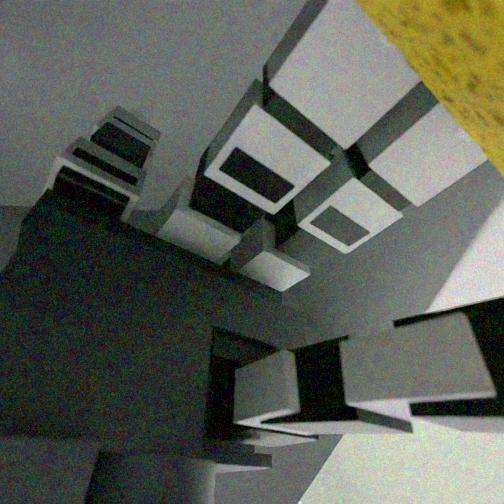

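>>> move(
  base={"translate_m":-0.126,"strafe_m":-0.095,"rotate_rad":0.49},
  speeds={"translate_m":0.13,"rotate_rad":0.4},
  cameras=["all"],
)

Scene clock: 379.80 s.
move: done
base_odometry: x=+0.056 y=+1.849 heading=+0.049
base_tilt: forward=+0.4 right=-0.1
base_status: done
joint_positions: joint_1_rad=-0.002 joint_2_rad=+0.564 joint_3_rad=+3.140 joint_4_rad=-2.030 joint_5_rad=-0.007 joint_6_rad=+0.938 joint_7_rad=-0.012 hand_index_mcp=-0.512 hand_index_abd=-0.016 hand_index_pip=+0.606 hand_index_dip=+0.711 hand_middle_mcp=-0.556 hand_middle_abd=-0.013 hand_middle_pip=+0.620 hand_middle_dip=+0.714 hand_ring_mcp=+0.992 hand_ring_abd=+0.002 hand_ring_pip=+0.576 hand_ring_dip=+0.696 hand_thumb_cmc=-0.535 hand_thumb_axl=+0.677 hand_thumb_mcp=+0.293 hand_thumb_ipl=+0.191 hand_current_limit=+0.400 hand_speed=-0.850
joint_status: not commanded
hand_state: blocked,goal,blocked,goal,blocked,goal,blocked,goal,goal,goal,goal,goal,blocked,goal,blocked,blocked
index_mcp_current_ma: 385
index_abd_current_ma: -14
index_pip_current_ma: 43
index_dip_current_ma: 16
middle_mcp_current_ma: 385
middle_abd_current_ma: -10
middle_pip_current_ma: 78
middle_dip_current_ma: 21
ring_mcp_current_ma: -7
ring_abd_current_ma: 0
ring_pip_current_ma: 0
ring_dip_current_ma: 0
thumb_cmc_current_ma: 57
thumb_axl_current_ma: 0
thumb_mcp_current_ma: 214
thumb_ipl_current_ma: 44
hand_goal_index_mcp: -0.750
hand_goal_index_abd: 0.000
hand_goal_index_pip: 0.576
hand_goal_index_dip: 0.696
hand_goal_middle_mcp: -0.750
hand_goal_middle_abd: 0.000
hand_goal_middle_pip: 0.576
hand_goal_middle_dip: 0.696
hand_goal_ring_mcp: 1.000
hand_goal_ring_abd: 0.000
hand_goal_ring_pip: 0.576
hand_goal_ring_dip: 0.696
hand_goal_thumb_cmc: -0.570
hand_goal_thumb_axl: 0.678
hand_goal_thumb_mcp: 0.226
hand_goal_thumb_ipl: 0.168
motor_effort: joint_1_rad=+0(3) joint_2_rad=-28(31) joint_3_rad=-1(2) joint_4_rad=+12(13) joint_5_rad=+0(1) joint_6_rad=+8(9) joint_7_rad=+0(2)
hand_pose: x=+0.8006 y=+0.0257 z=+0.6585 quat_wxyz=(+0.481, -0.516, +0.526, -0.475) (m; base frame)
hand_target: x=+0.7994 y=+0.0305 z=+0.6642 quat_wxyz=(+0.489, -0.506, +0.548, -0.452) (m; base frame)
hand_status: not commanded
pictures: base_camera, wrist_camera
camera_calibration:
wrist_camera: T_world_to_cam=[[-0.0421751, 0.799428, -0.59928, 0.443825], [-0.699134, 0.404882, 0.589306, 0.112765], [0.713745, 0.443832, 0.541831, -0.822205], [0, 0, 0, 1]] pos_world=[0.684401, -0.035542, 0.645019]

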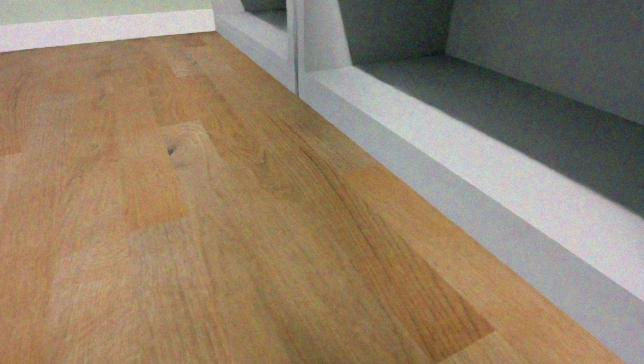

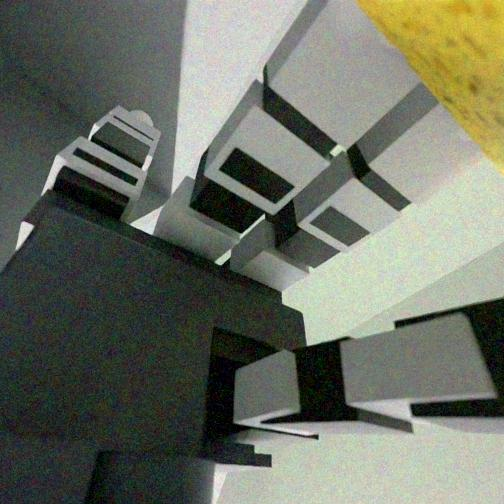

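>>> move(
  base={"translate_m":-0.27,"strafe_m":-0.131,"rotate_rad":0.451},
  speeds={"translate_m":0.3},
  joints={"joint_2_rad":-0.34,"joint_4_rad":-1.743,"joint_6_rad":-0.32,"joint_7_rad":-0.08,"hand_ring_mcp":-0.6},
  min_time_s=3.0,
  cameras=["all"],
)

Scene clock: 400.30 s.
move: done
base_odometry: x=-0.208 y=+1.705 heading=+0.501
base_tilt: forward=+0.4 right=-0.1
base_status: done
joint_positions: joint_1_rad=-0.006 joint_2_rad=-0.334 joint_3_rad=+3.135 joint_4_rad=-1.761 joint_5_rad=-0.007 joint_6_rad=-0.249 joint_7_rad=-0.013 hand_index_mcp=-0.512 hand_index_abd=-0.016 hand_index_pip=+0.606 hand_index_dip=+0.711 hand_middle_mcp=-0.557 hand_middle_abd=-0.013 hand_middle_pip=+0.620 hand_middle_dip=+0.714 hand_ring_mcp=-0.595 hand_ring_abd=+0.002 hand_ring_pip=+0.576 hand_ring_dip=+0.696 hand_thumb_cmc=-0.535 hand_thumb_axl=+0.677 hand_thumb_mcp=+0.293 hand_thumb_ipl=+0.191 hand_current_limit=+0.400 hand_speed=-0.850
joint_status: all done
hand_state: blocked,goal,blocked,goal,blocked,goal,blocked,goal,goal,goal,goal,goal,blocked,goal,blocked,blocked
index_mcp_current_ma: 385
index_abd_current_ma: -14
index_pip_current_ma: 44
index_dip_current_ma: 16
middle_mcp_current_ma: 385
middle_abd_current_ma: -11
middle_pip_current_ma: 78
middle_dip_current_ma: 21
ring_mcp_current_ma: 3
ring_abd_current_ma: 0
ring_pip_current_ma: 0
ring_dip_current_ma: 0
thumb_cmc_current_ma: 57
thumb_axl_current_ma: 0
thumb_mcp_current_ma: 215
thumb_ipl_current_ma: 44
hand_goal_index_mcp: -0.750
hand_goal_index_abd: 0.000
hand_goal_index_pip: 0.576
hand_goal_index_dip: 0.696
hand_goal_middle_mcp: -0.750
hand_goal_middle_abd: 0.000
hand_goal_middle_pip: 0.576
hand_goal_middle_dip: 0.696
hand_goal_ring_mcp: -0.600
hand_goal_ring_abd: 0.000
hand_goal_ring_pip: 0.576
hand_goal_ring_dip: 0.696
hand_goal_thumb_cmc: -0.570
hand_goal_thumb_axl: 0.678
hand_goal_thumb_mcp: 0.226
hand_goal_thumb_ipl: 0.168
motor_effort: joint_1_rad=+0(4) joint_2_rad=-8(31) joint_3_rad=+0(3) joint_4_rad=+18(19) joint_5_rad=+1(2) joint_6_rad=+8(10) joint_7_rad=+1(2)
hand_pose: x=+0.5828 y=+0.0328 z=+1.0085 quat_wxyz=(+0.480, -0.525, +0.526, -0.466) (m; base frame)
hand_target: x=+0.5740 y=+0.0306 z=+1.0033 quat_wxyz=(+0.479, -0.515, +0.558, -0.442) (m; base frame)
hand_status: not commanded
pictures: base_camera, wrist_camera
camera_calibration:
wrist_camera: T_world_to_cam=[[-0.0668467, 0.799069, -0.597511, 0.65131], [-0.694686, 0.392585, 0.602734, -0.264421], [0.7162, 0.455374, 0.52886, -0.848233], [0, 0, 0, 1]] pos_world=[0.467353, -0.0303706, 0.997136]

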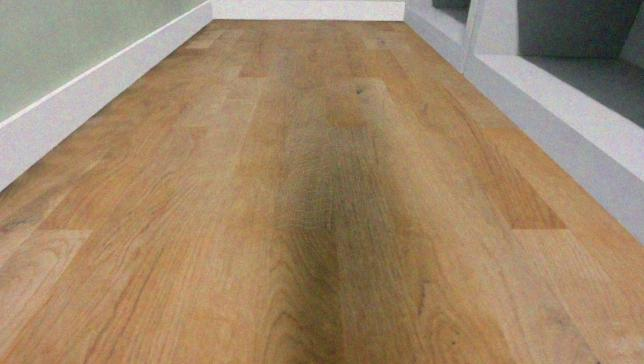

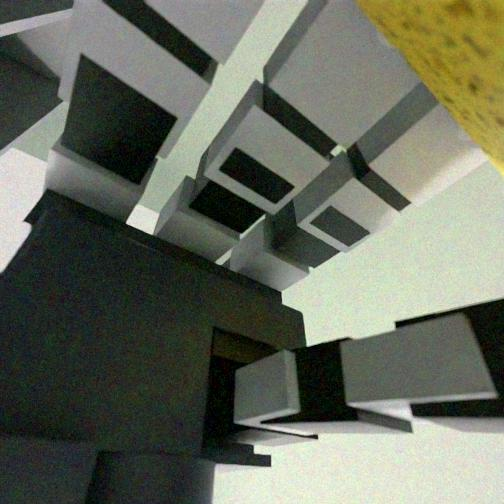

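>>> move(
  base={"translate_m":-1.92},
  cameras=["base_camera"],
)

Scene clock: 410.73 s.
move: done
base_odometry: x=-1.892 y=+0.782 heading=+0.502
base_tilt: forward=+0.4 right=-0.1
base_status: done
joint_positions: joint_1_rad=-0.006 joint_2_rad=-0.340 joint_3_rad=+3.135 joint_4_rad=-1.761 joint_5_rad=-0.007 joint_6_rad=-0.254 joint_7_rad=-0.013 hand_index_mcp=-0.512 hand_index_abd=-0.016 hand_index_pip=+0.606 hand_index_dip=+0.712 hand_middle_mcp=-0.557 hand_middle_abd=-0.013 hand_middle_pip=+0.620 hand_middle_dip=+0.714 hand_ring_mcp=-0.597 hand_ring_abd=+0.002 hand_ring_pip=+0.576 hand_ring_dip=+0.696 hand_thumb_cmc=-0.535 hand_thumb_axl=+0.677 hand_thumb_mcp=+0.293 hand_thumb_ipl=+0.191 hand_current_limit=+0.400 hand_speed=-0.850
joint_status: not commanded
hand_state: blocked,goal,blocked,goal,blocked,goal,blocked,goal,goal,goal,goal,goal,blocked,goal,blocked,blocked
index_mcp_current_ma: 385
index_abd_current_ma: -14
index_pip_current_ma: 44
index_dip_current_ma: 16
middle_mcp_current_ma: 385
middle_abd_current_ma: -11
middle_pip_current_ma: 78
middle_dip_current_ma: 21
ring_mcp_current_ma: 2
ring_abd_current_ma: 0
ring_pip_current_ma: 0
ring_dip_current_ma: 0
thumb_cmc_current_ma: 57
thumb_axl_current_ma: 0
thumb_mcp_current_ma: 215
thumb_ipl_current_ma: 44
hand_goal_index_mcp: -0.750
hand_goal_index_abd: 0.000
hand_goal_index_pip: 0.576
hand_goal_index_dip: 0.696
hand_goal_middle_mcp: -0.750
hand_goal_middle_abd: 0.000
hand_goal_middle_pip: 0.576
hand_goal_middle_dip: 0.696
hand_goal_ring_mcp: -0.600
hand_goal_ring_abd: 0.000
hand_goal_ring_pip: 0.576
hand_goal_ring_dip: 0.696
hand_goal_thumb_cmc: -0.570
hand_goal_thumb_axl: 0.678
hand_goal_thumb_mcp: 0.226
hand_goal_thumb_ipl: 0.168
motor_effort: joint_1_rad=+0(1) joint_2_rad=-8(11) joint_3_rad=+0(1) joint_4_rad=+19(20) joint_5_rad=+1(1) joint_6_rad=+8(9) joint_7_rad=+1(2)
hand_pose: x=+0.5800 y=+0.0328 z=+1.0101 quat_wxyz=(+0.481, -0.525, +0.526, -0.466) (m; base frame)
hand_target: x=+0.5740 y=+0.0306 z=+1.0033 quat_wxyz=(+0.479, -0.515, +0.558, -0.442) (m; base frame)
hand_status: not commanded
pictures: base_camera

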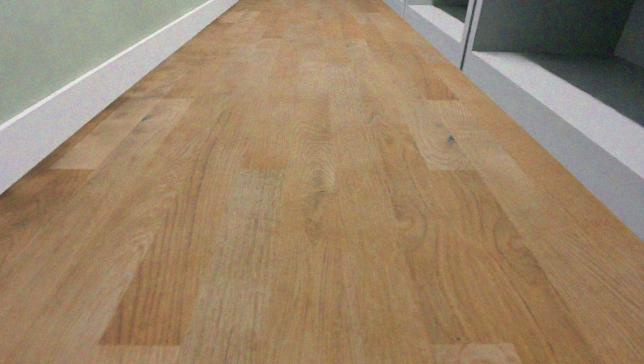

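>>> move(
  base={"translate_m":-0.035,"rotate_rad":-1.571},
  speeds={"rotate_rad":0.9},
  cameras=["base_camera"],
)

Scene clock: 417.17 s.
move: done
base_odometry: x=-1.922 y=+0.766 heading=-1.069
base_tilt: forward=+0.4 right=-0.1
base_status: done
joint_positions: joint_1_rad=-0.005 joint_2_rad=-0.343 joint_3_rad=+3.138 joint_4_rad=-1.760 joint_5_rad=-0.007 joint_6_rad=-0.255 joint_7_rad=-0.013 hand_index_mcp=-0.512 hand_index_abd=-0.017 hand_index_pip=+0.606 hand_index_dip=+0.712 hand_middle_mcp=-0.557 hand_middle_abd=-0.014 hand_middle_pip=+0.620 hand_middle_dip=+0.714 hand_ring_mcp=-0.597 hand_ring_abd=+0.002 hand_ring_pip=+0.576 hand_ring_dip=+0.696 hand_thumb_cmc=-0.534 hand_thumb_axl=+0.677 hand_thumb_mcp=+0.293 hand_thumb_ipl=+0.191 hand_current_limit=+0.400 hand_speed=-0.850
joint_status: not commanded
hand_state: blocked,goal,blocked,goal,blocked,goal,blocked,goal,goal,goal,goal,goal,blocked,goal,blocked,blocked
index_mcp_current_ma: 385
index_abd_current_ma: -15
index_pip_current_ma: 44
index_dip_current_ma: 16
middle_mcp_current_ma: 385
middle_abd_current_ma: -11
middle_pip_current_ma: 78
middle_dip_current_ma: 21
ring_mcp_current_ma: 2
ring_abd_current_ma: 0
ring_pip_current_ma: 0
ring_dip_current_ma: 0
thumb_cmc_current_ma: 58
thumb_axl_current_ma: 0
thumb_mcp_current_ma: 215
thumb_ipl_current_ma: 44
hand_goal_index_mcp: -0.750
hand_goal_index_abd: 0.000
hand_goal_index_pip: 0.576
hand_goal_index_dip: 0.696
hand_goal_middle_mcp: -0.750
hand_goal_middle_abd: 0.000
hand_goal_middle_pip: 0.576
hand_goal_middle_dip: 0.696
hand_goal_ring_mcp: -0.600
hand_goal_ring_abd: 0.000
hand_goal_ring_pip: 0.576
hand_goal_ring_dip: 0.696
hand_goal_thumb_cmc: -0.570
hand_goal_thumb_axl: 0.678
hand_goal_thumb_mcp: 0.226
hand_goal_thumb_ipl: 0.168
motor_effort: joint_1_rad=+0(1) joint_2_rad=-7(10) joint_3_rad=-1(2) joint_4_rad=+19(20) joint_5_rad=+0(1) joint_6_rad=+8(9) joint_7_rad=+1(2)
hand_pose: x=+0.5794 y=+0.0303 z=+1.0115 quat_wxyz=(+0.481, -0.522, +0.527, -0.467) (m; base frame)
hand_target: x=+0.5740 y=+0.0306 z=+1.0033 quat_wxyz=(+0.479, -0.515, +0.558, -0.442) (m; base frame)
hand_status: not commanded
pictures: base_camera

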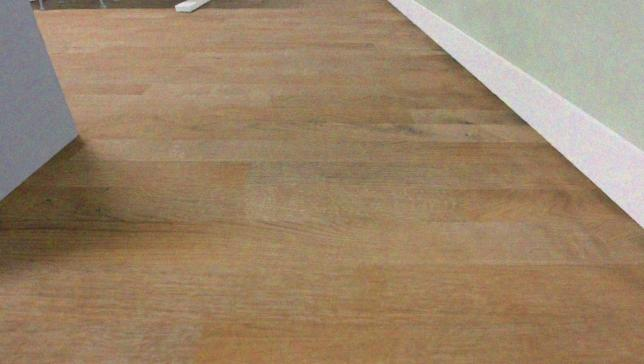

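>>> move(
  base={"translate_m":1.1},
  joints={"joint_2_rad":0.08,"joint_4_rad":-1.2,"joint_6_rad":-0.50,"joint_7_rad":-0.08},
  min_time_s=2.5,
  cameras=["all"],
)

Scene clock: 430.17 s.
move: done
base_odometry: x=-1.393 y=-0.199 heading=-1.070
base_tilt: forward=+0.4 right=-0.1
base_status: done
joint_positions: joint_1_rad=-0.005 joint_2_rad=+0.079 joint_3_rad=+3.138 joint_4_rad=-1.220 joint_5_rad=-0.007 joint_6_rad=-0.430 joint_7_rad=-0.013 hand_index_mcp=-0.513 hand_index_abd=-0.017 hand_index_pip=+0.607 hand_index_dip=+0.712 hand_middle_mcp=-0.557 hand_middle_abd=-0.014 hand_middle_pip=+0.621 hand_middle_dip=+0.715 hand_ring_mcp=-0.597 hand_ring_abd=+0.002 hand_ring_pip=+0.576 hand_ring_dip=+0.696 hand_thumb_cmc=-0.534 hand_thumb_axl=+0.677 hand_thumb_mcp=+0.294 hand_thumb_ipl=+0.191 hand_current_limit=+0.400 hand_speed=-0.850
joint_status: all done
hand_state: blocked,goal,blocked,goal,blocked,goal,blocked,goal,goal,goal,goal,goal,blocked,goal,blocked,blocked
index_mcp_current_ma: 385
index_abd_current_ma: -15
index_pip_current_ma: 44
index_dip_current_ma: 16
middle_mcp_current_ma: 385
middle_abd_current_ma: -11
middle_pip_current_ma: 79
middle_dip_current_ma: 21
ring_mcp_current_ma: 1
ring_abd_current_ma: 0
ring_pip_current_ma: 0
ring_dip_current_ma: 0
thumb_cmc_current_ma: 58
thumb_axl_current_ma: 0
thumb_mcp_current_ma: 217
thumb_ipl_current_ma: 45
hand_goal_index_mcp: -0.750
hand_goal_index_abd: 0.000
hand_goal_index_pip: 0.576
hand_goal_index_dip: 0.696
hand_goal_middle_mcp: -0.750
hand_goal_middle_abd: 0.000
hand_goal_middle_pip: 0.576
hand_goal_middle_dip: 0.696
hand_goal_ring_mcp: -0.600
hand_goal_ring_abd: 0.000
hand_goal_ring_pip: 0.576
hand_goal_ring_dip: 0.696
hand_goal_thumb_cmc: -0.570
hand_goal_thumb_axl: 0.678
hand_goal_thumb_mcp: 0.226
hand_goal_thumb_ipl: 0.168
motor_effort: joint_1_rad=+0(1) joint_2_rad=-19(24) joint_3_rad=+0(1) joint_4_rad=+18(20) joint_5_rad=+0(1) joint_6_rad=+8(9) joint_7_rad=+1(3)
hand_pose: x=+0.7390 y=+0.0315 z=+1.0543 quat_wxyz=(+0.466, -0.536, +0.540, -0.452) (m; base frame)
hand_target: x=+0.7315 y=+0.0305 z=+1.0477 quat_wxyz=(+0.462, -0.527, +0.571, -0.427) (m; base frame)
hand_status: not commanded
pictures: base_camera, wrist_camera
camera_calibration:
wrist_camera: T_world_to_cam=[[-0.0961828, 0.800342, -0.591779, 0.705789], [-0.659746, 0.393915, 0.639974, -0.248098], [0.745308, 0.451978, 0.490134, -0.964328], [0, 0, 0, 1]] pos_world=[0.622925, -0.0312882, 1.0491]

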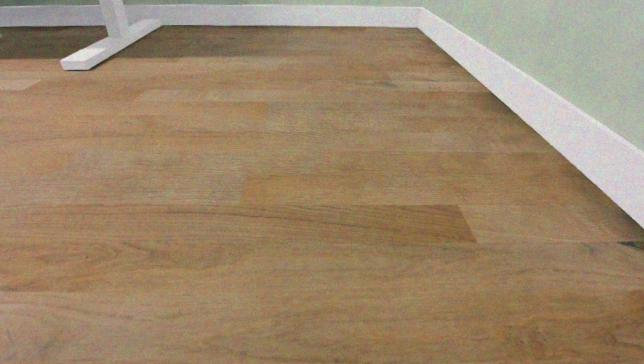

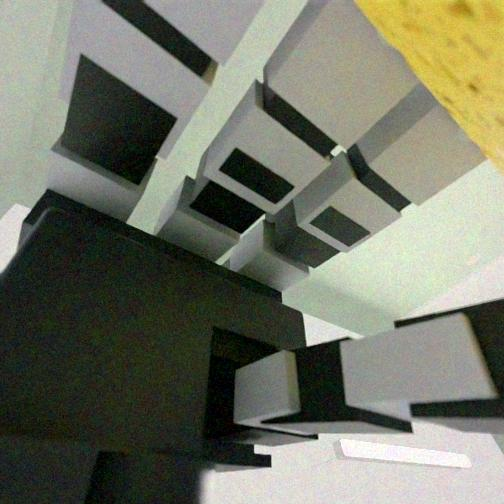

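>>> move(
  base={"translate_m":0.915,"strafe_m":0.79},
  speeds={"translate_m":0.35},
  cameras=["all"],
)

Scene clock: 455.77 s.
move: done
base_odometry: x=-0.261 y=-0.622 heading=-1.070
base_tilt: forward=+0.4 right=-0.1
base_status: done
joint_positions: joint_1_rad=-0.003 joint_2_rad=+0.079 joint_3_rad=+3.138 joint_4_rad=-1.219 joint_5_rad=-0.007 joint_6_rad=-0.433 joint_7_rad=-0.013 hand_index_mcp=-0.513 hand_index_abd=-0.017 hand_index_pip=+0.607 hand_index_dip=+0.712 hand_middle_mcp=-0.557 hand_middle_abd=-0.014 hand_middle_pip=+0.621 hand_middle_dip=+0.715 hand_ring_mcp=-0.597 hand_ring_abd=+0.002 hand_ring_pip=+0.576 hand_ring_dip=+0.696 hand_thumb_cmc=-0.534 hand_thumb_axl=+0.677 hand_thumb_mcp=+0.294 hand_thumb_ipl=+0.191 hand_current_limit=+0.400 hand_speed=-0.850
joint_status: not commanded
hand_state: blocked,goal,blocked,goal,blocked,goal,blocked,goal,goal,goal,goal,goal,blocked,goal,blocked,blocked
index_mcp_current_ma: 385
index_abd_current_ma: -15
index_pip_current_ma: 44
index_dip_current_ma: 16
middle_mcp_current_ma: 385
middle_abd_current_ma: -11
middle_pip_current_ma: 79
middle_dip_current_ma: 21
ring_mcp_current_ma: 1
ring_abd_current_ma: 0
ring_pip_current_ma: 0
ring_dip_current_ma: 0
thumb_cmc_current_ma: 58
thumb_axl_current_ma: 0
thumb_mcp_current_ma: 217
thumb_ipl_current_ma: 45
hand_goal_index_mcp: -0.750
hand_goal_index_abd: 0.000
hand_goal_index_pip: 0.576
hand_goal_index_dip: 0.696
hand_goal_middle_mcp: -0.750
hand_goal_middle_abd: 0.000
hand_goal_middle_pip: 0.576
hand_goal_middle_dip: 0.696
hand_goal_ring_mcp: -0.600
hand_goal_ring_abd: 0.000
hand_goal_ring_pip: 0.576
hand_goal_ring_dip: 0.696
hand_goal_thumb_cmc: -0.570
hand_goal_thumb_axl: 0.678
hand_goal_thumb_mcp: 0.226
hand_goal_thumb_ipl: 0.168
motor_effort: joint_1_rad=+0(3) joint_2_rad=-19(23) joint_3_rad=-1(2) joint_4_rad=+19(19) joint_5_rad=+0(1) joint_6_rad=+8(8) joint_7_rad=+1(2)
hand_pose: x=+0.7389 y=+0.0306 z=+1.0544 quat_wxyz=(+0.465, -0.536, +0.541, -0.452) (m; base frame)
hand_target: x=+0.7315 y=+0.0305 z=+1.0477 quat_wxyz=(+0.462, -0.527, +0.571, -0.427) (m; base frame)
hand_status: not commanded
pictures: base_camera, wrist_camera
camera_calibration:
wrist_camera: T_world_to_cam=[[-0.0956486, 0.800519, -0.591626, 0.705884], [-0.658641, 0.394742, 0.640602, -0.249437], [0.746353, 0.450942, 0.489498, -0.964017], [0, 0, 0, 1]] pos_world=[0.622724, -0.0318942, 1.04929]

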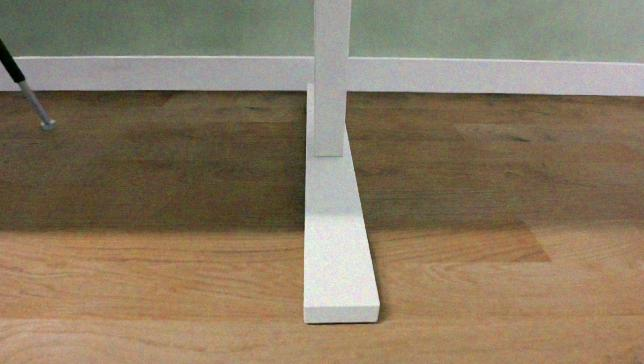

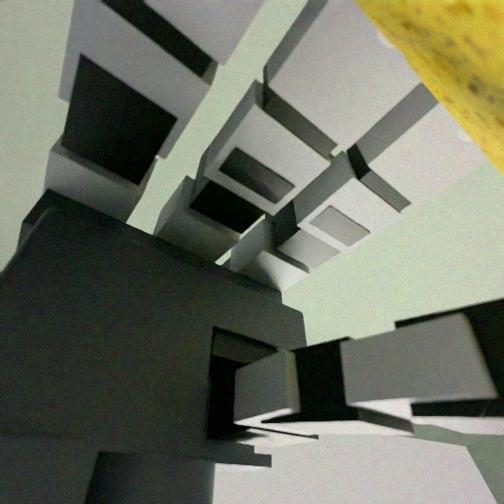

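>>> move(
  joints={"joint_2_rad":0.165,"joint_4_rad":-1.87,"joint_6_rad":0.40,"joint_7_rad":-0.08},
  min_time_s=2.5,
)

>>> move(
  joints={"joint_4_rad":-1.997,"joint_6_rad":0.525},
  min_time_s=1.0,
  cameras=["all"],
)

Scene clock: 465.27 s.
move: done
base_odometry: x=-0.261 y=-0.622 heading=-1.070
base_tilt: forward=+0.4 right=-0.1
base_status: not commanded
joint_positions: joint_1_rad=-0.003 joint_2_rad=+0.146 joint_3_rad=+3.138 joint_4_rad=-1.837 joint_5_rad=-0.007 joint_6_rad=+0.310 joint_7_rad=-0.013 hand_index_mcp=-0.513 hand_index_abd=-0.017 hand_index_pip=+0.607 hand_index_dip=+0.712 hand_middle_mcp=-0.557 hand_middle_abd=-0.014 hand_middle_pip=+0.621 hand_middle_dip=+0.715 hand_ring_mcp=-0.597 hand_ring_abd=+0.002 hand_ring_pip=+0.576 hand_ring_dip=+0.696 hand_thumb_cmc=-0.534 hand_thumb_axl=+0.677 hand_thumb_mcp=+0.294 hand_thumb_ipl=+0.191 hand_current_limit=+0.400 hand_speed=-0.850
joint_status: all done
hand_state: blocked,goal,blocked,goal,blocked,goal,blocked,goal,goal,goal,goal,goal,blocked,goal,blocked,blocked
index_mcp_current_ma: 385
index_abd_current_ma: -15
index_pip_current_ma: 44
index_dip_current_ma: 16
middle_mcp_current_ma: 385
middle_abd_current_ma: -11
middle_pip_current_ma: 79
middle_dip_current_ma: 21
ring_mcp_current_ma: 1
ring_abd_current_ma: 0
ring_pip_current_ma: 0
ring_dip_current_ma: 0
thumb_cmc_current_ma: 58
thumb_axl_current_ma: 0
thumb_mcp_current_ma: 217
thumb_ipl_current_ma: 45
hand_goal_index_mcp: -0.750
hand_goal_index_abd: 0.000
hand_goal_index_pip: 0.576
hand_goal_index_dip: 0.696
hand_goal_middle_mcp: -0.750
hand_goal_middle_abd: 0.000
hand_goal_middle_pip: 0.576
hand_goal_middle_dip: 0.696
hand_goal_ring_mcp: -0.600
hand_goal_ring_abd: 0.000
hand_goal_ring_pip: 0.576
hand_goal_ring_dip: 0.696
hand_goal_thumb_cmc: -0.570
hand_goal_thumb_axl: 0.678
hand_goal_thumb_mcp: 0.226
hand_goal_thumb_ipl: 0.168
motor_effort: joint_1_rad=+0(1) joint_2_rad=-21(22) joint_3_rad=-1(1) joint_4_rad=+18(20) joint_5_rad=+0(1) joint_6_rad=+8(9) joint_7_rad=+1(3)
hand_pose: x=+0.7594 y=+0.0293 z=+0.8572 quat_wxyz=(+0.479, -0.521, +0.529, -0.468) (m; base frame)
hand_target: x=+0.7647 y=+0.0305 z=+0.8540 quat_wxyz=(+0.503, -0.495, +0.536, -0.464) (m; base frame)
hand_status: not commanded
pictures: none

Scene clock: 466.83 s.
move: done
base_odometry: x=-0.261 y=-0.622 heading=-1.070
base_tilt: forward=+0.4 right=-0.1
base_status: not commanded
joint_positions: joint_1_rad=-0.003 joint_2_rad=+0.146 joint_3_rad=+3.138 joint_4_rad=-1.964 joint_5_rad=-0.007 joint_6_rad=+0.436 joint_7_rad=-0.013 hand_index_mcp=-0.513 hand_index_abd=-0.017 hand_index_pip=+0.607 hand_index_dip=+0.712 hand_middle_mcp=-0.557 hand_middle_abd=-0.014 hand_middle_pip=+0.621 hand_middle_dip=+0.715 hand_ring_mcp=-0.597 hand_ring_abd=+0.002 hand_ring_pip=+0.576 hand_ring_dip=+0.696 hand_thumb_cmc=-0.534 hand_thumb_axl=+0.677 hand_thumb_mcp=+0.294 hand_thumb_ipl=+0.191 hand_current_limit=+0.400 hand_speed=-0.850
joint_status: all done
hand_state: blocked,goal,blocked,goal,blocked,goal,blocked,goal,goal,goal,goal,goal,blocked,goal,blocked,blocked
index_mcp_current_ma: 385
index_abd_current_ma: -15
index_pip_current_ma: 44
index_dip_current_ma: 16
middle_mcp_current_ma: 385
middle_abd_current_ma: -11
middle_pip_current_ma: 79
middle_dip_current_ma: 21
ring_mcp_current_ma: 1
ring_abd_current_ma: 0
ring_pip_current_ma: 0
ring_dip_current_ma: 0
thumb_cmc_current_ma: 58
thumb_axl_current_ma: 0
thumb_mcp_current_ma: 217
thumb_ipl_current_ma: 45
hand_goal_index_mcp: -0.750
hand_goal_index_abd: 0.000
hand_goal_index_pip: 0.576
hand_goal_index_dip: 0.696
hand_goal_middle_mcp: -0.750
hand_goal_middle_abd: 0.000
hand_goal_middle_pip: 0.576
hand_goal_middle_dip: 0.696
hand_goal_ring_mcp: -0.600
hand_goal_ring_abd: 0.000
hand_goal_ring_pip: 0.576
hand_goal_ring_dip: 0.696
hand_goal_thumb_cmc: -0.570
hand_goal_thumb_axl: 0.678
hand_goal_thumb_mcp: 0.226
hand_goal_thumb_ipl: 0.168
motor_effort: joint_1_rad=+0(1) joint_2_rad=-21(22) joint_3_rad=+0(1) joint_4_rad=+17(18) joint_5_rad=+0(1) joint_6_rad=+8(9) joint_7_rad=+1(2)
hand_pose: x=+0.7409 y=+0.0290 z=+0.8212 quat_wxyz=(+0.479, -0.521, +0.529, -0.468) (m; base frame)
hand_target: x=+0.7444 y=+0.0305 z=+0.8190 quat_wxyz=(+0.502, -0.495, +0.537, -0.464) (m; base frame)
hand_status: not commanded
pictures: base_camera, wrist_camera
camera_calibration:
wrist_camera: T_world_to_cam=[[-0.0577093, 0.80083, -0.596104, 0.544991], [-0.691375, 0.398683, 0.602539, -0.0426584], [0.720188, 0.446904, 0.530666, -0.864884], [0, 0, 0, 1]] pos_world=[0.624837, -0.0329187, 0.80954]

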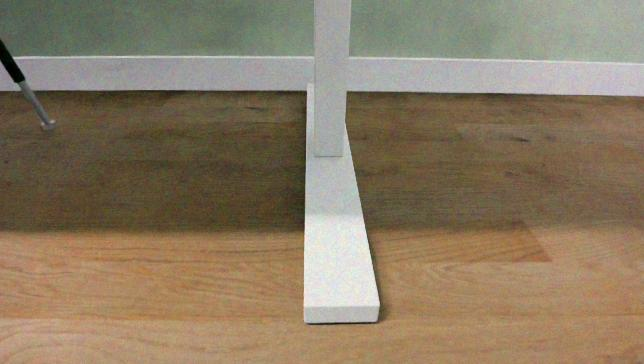

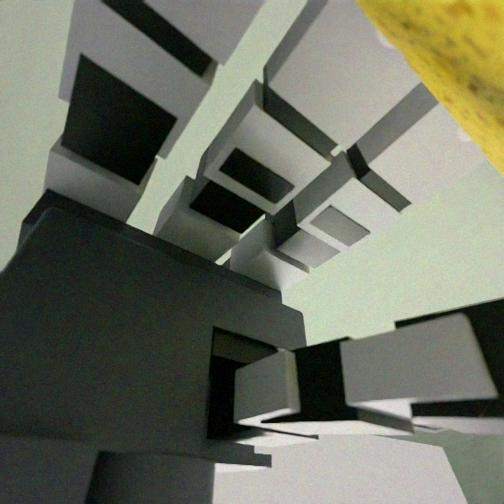

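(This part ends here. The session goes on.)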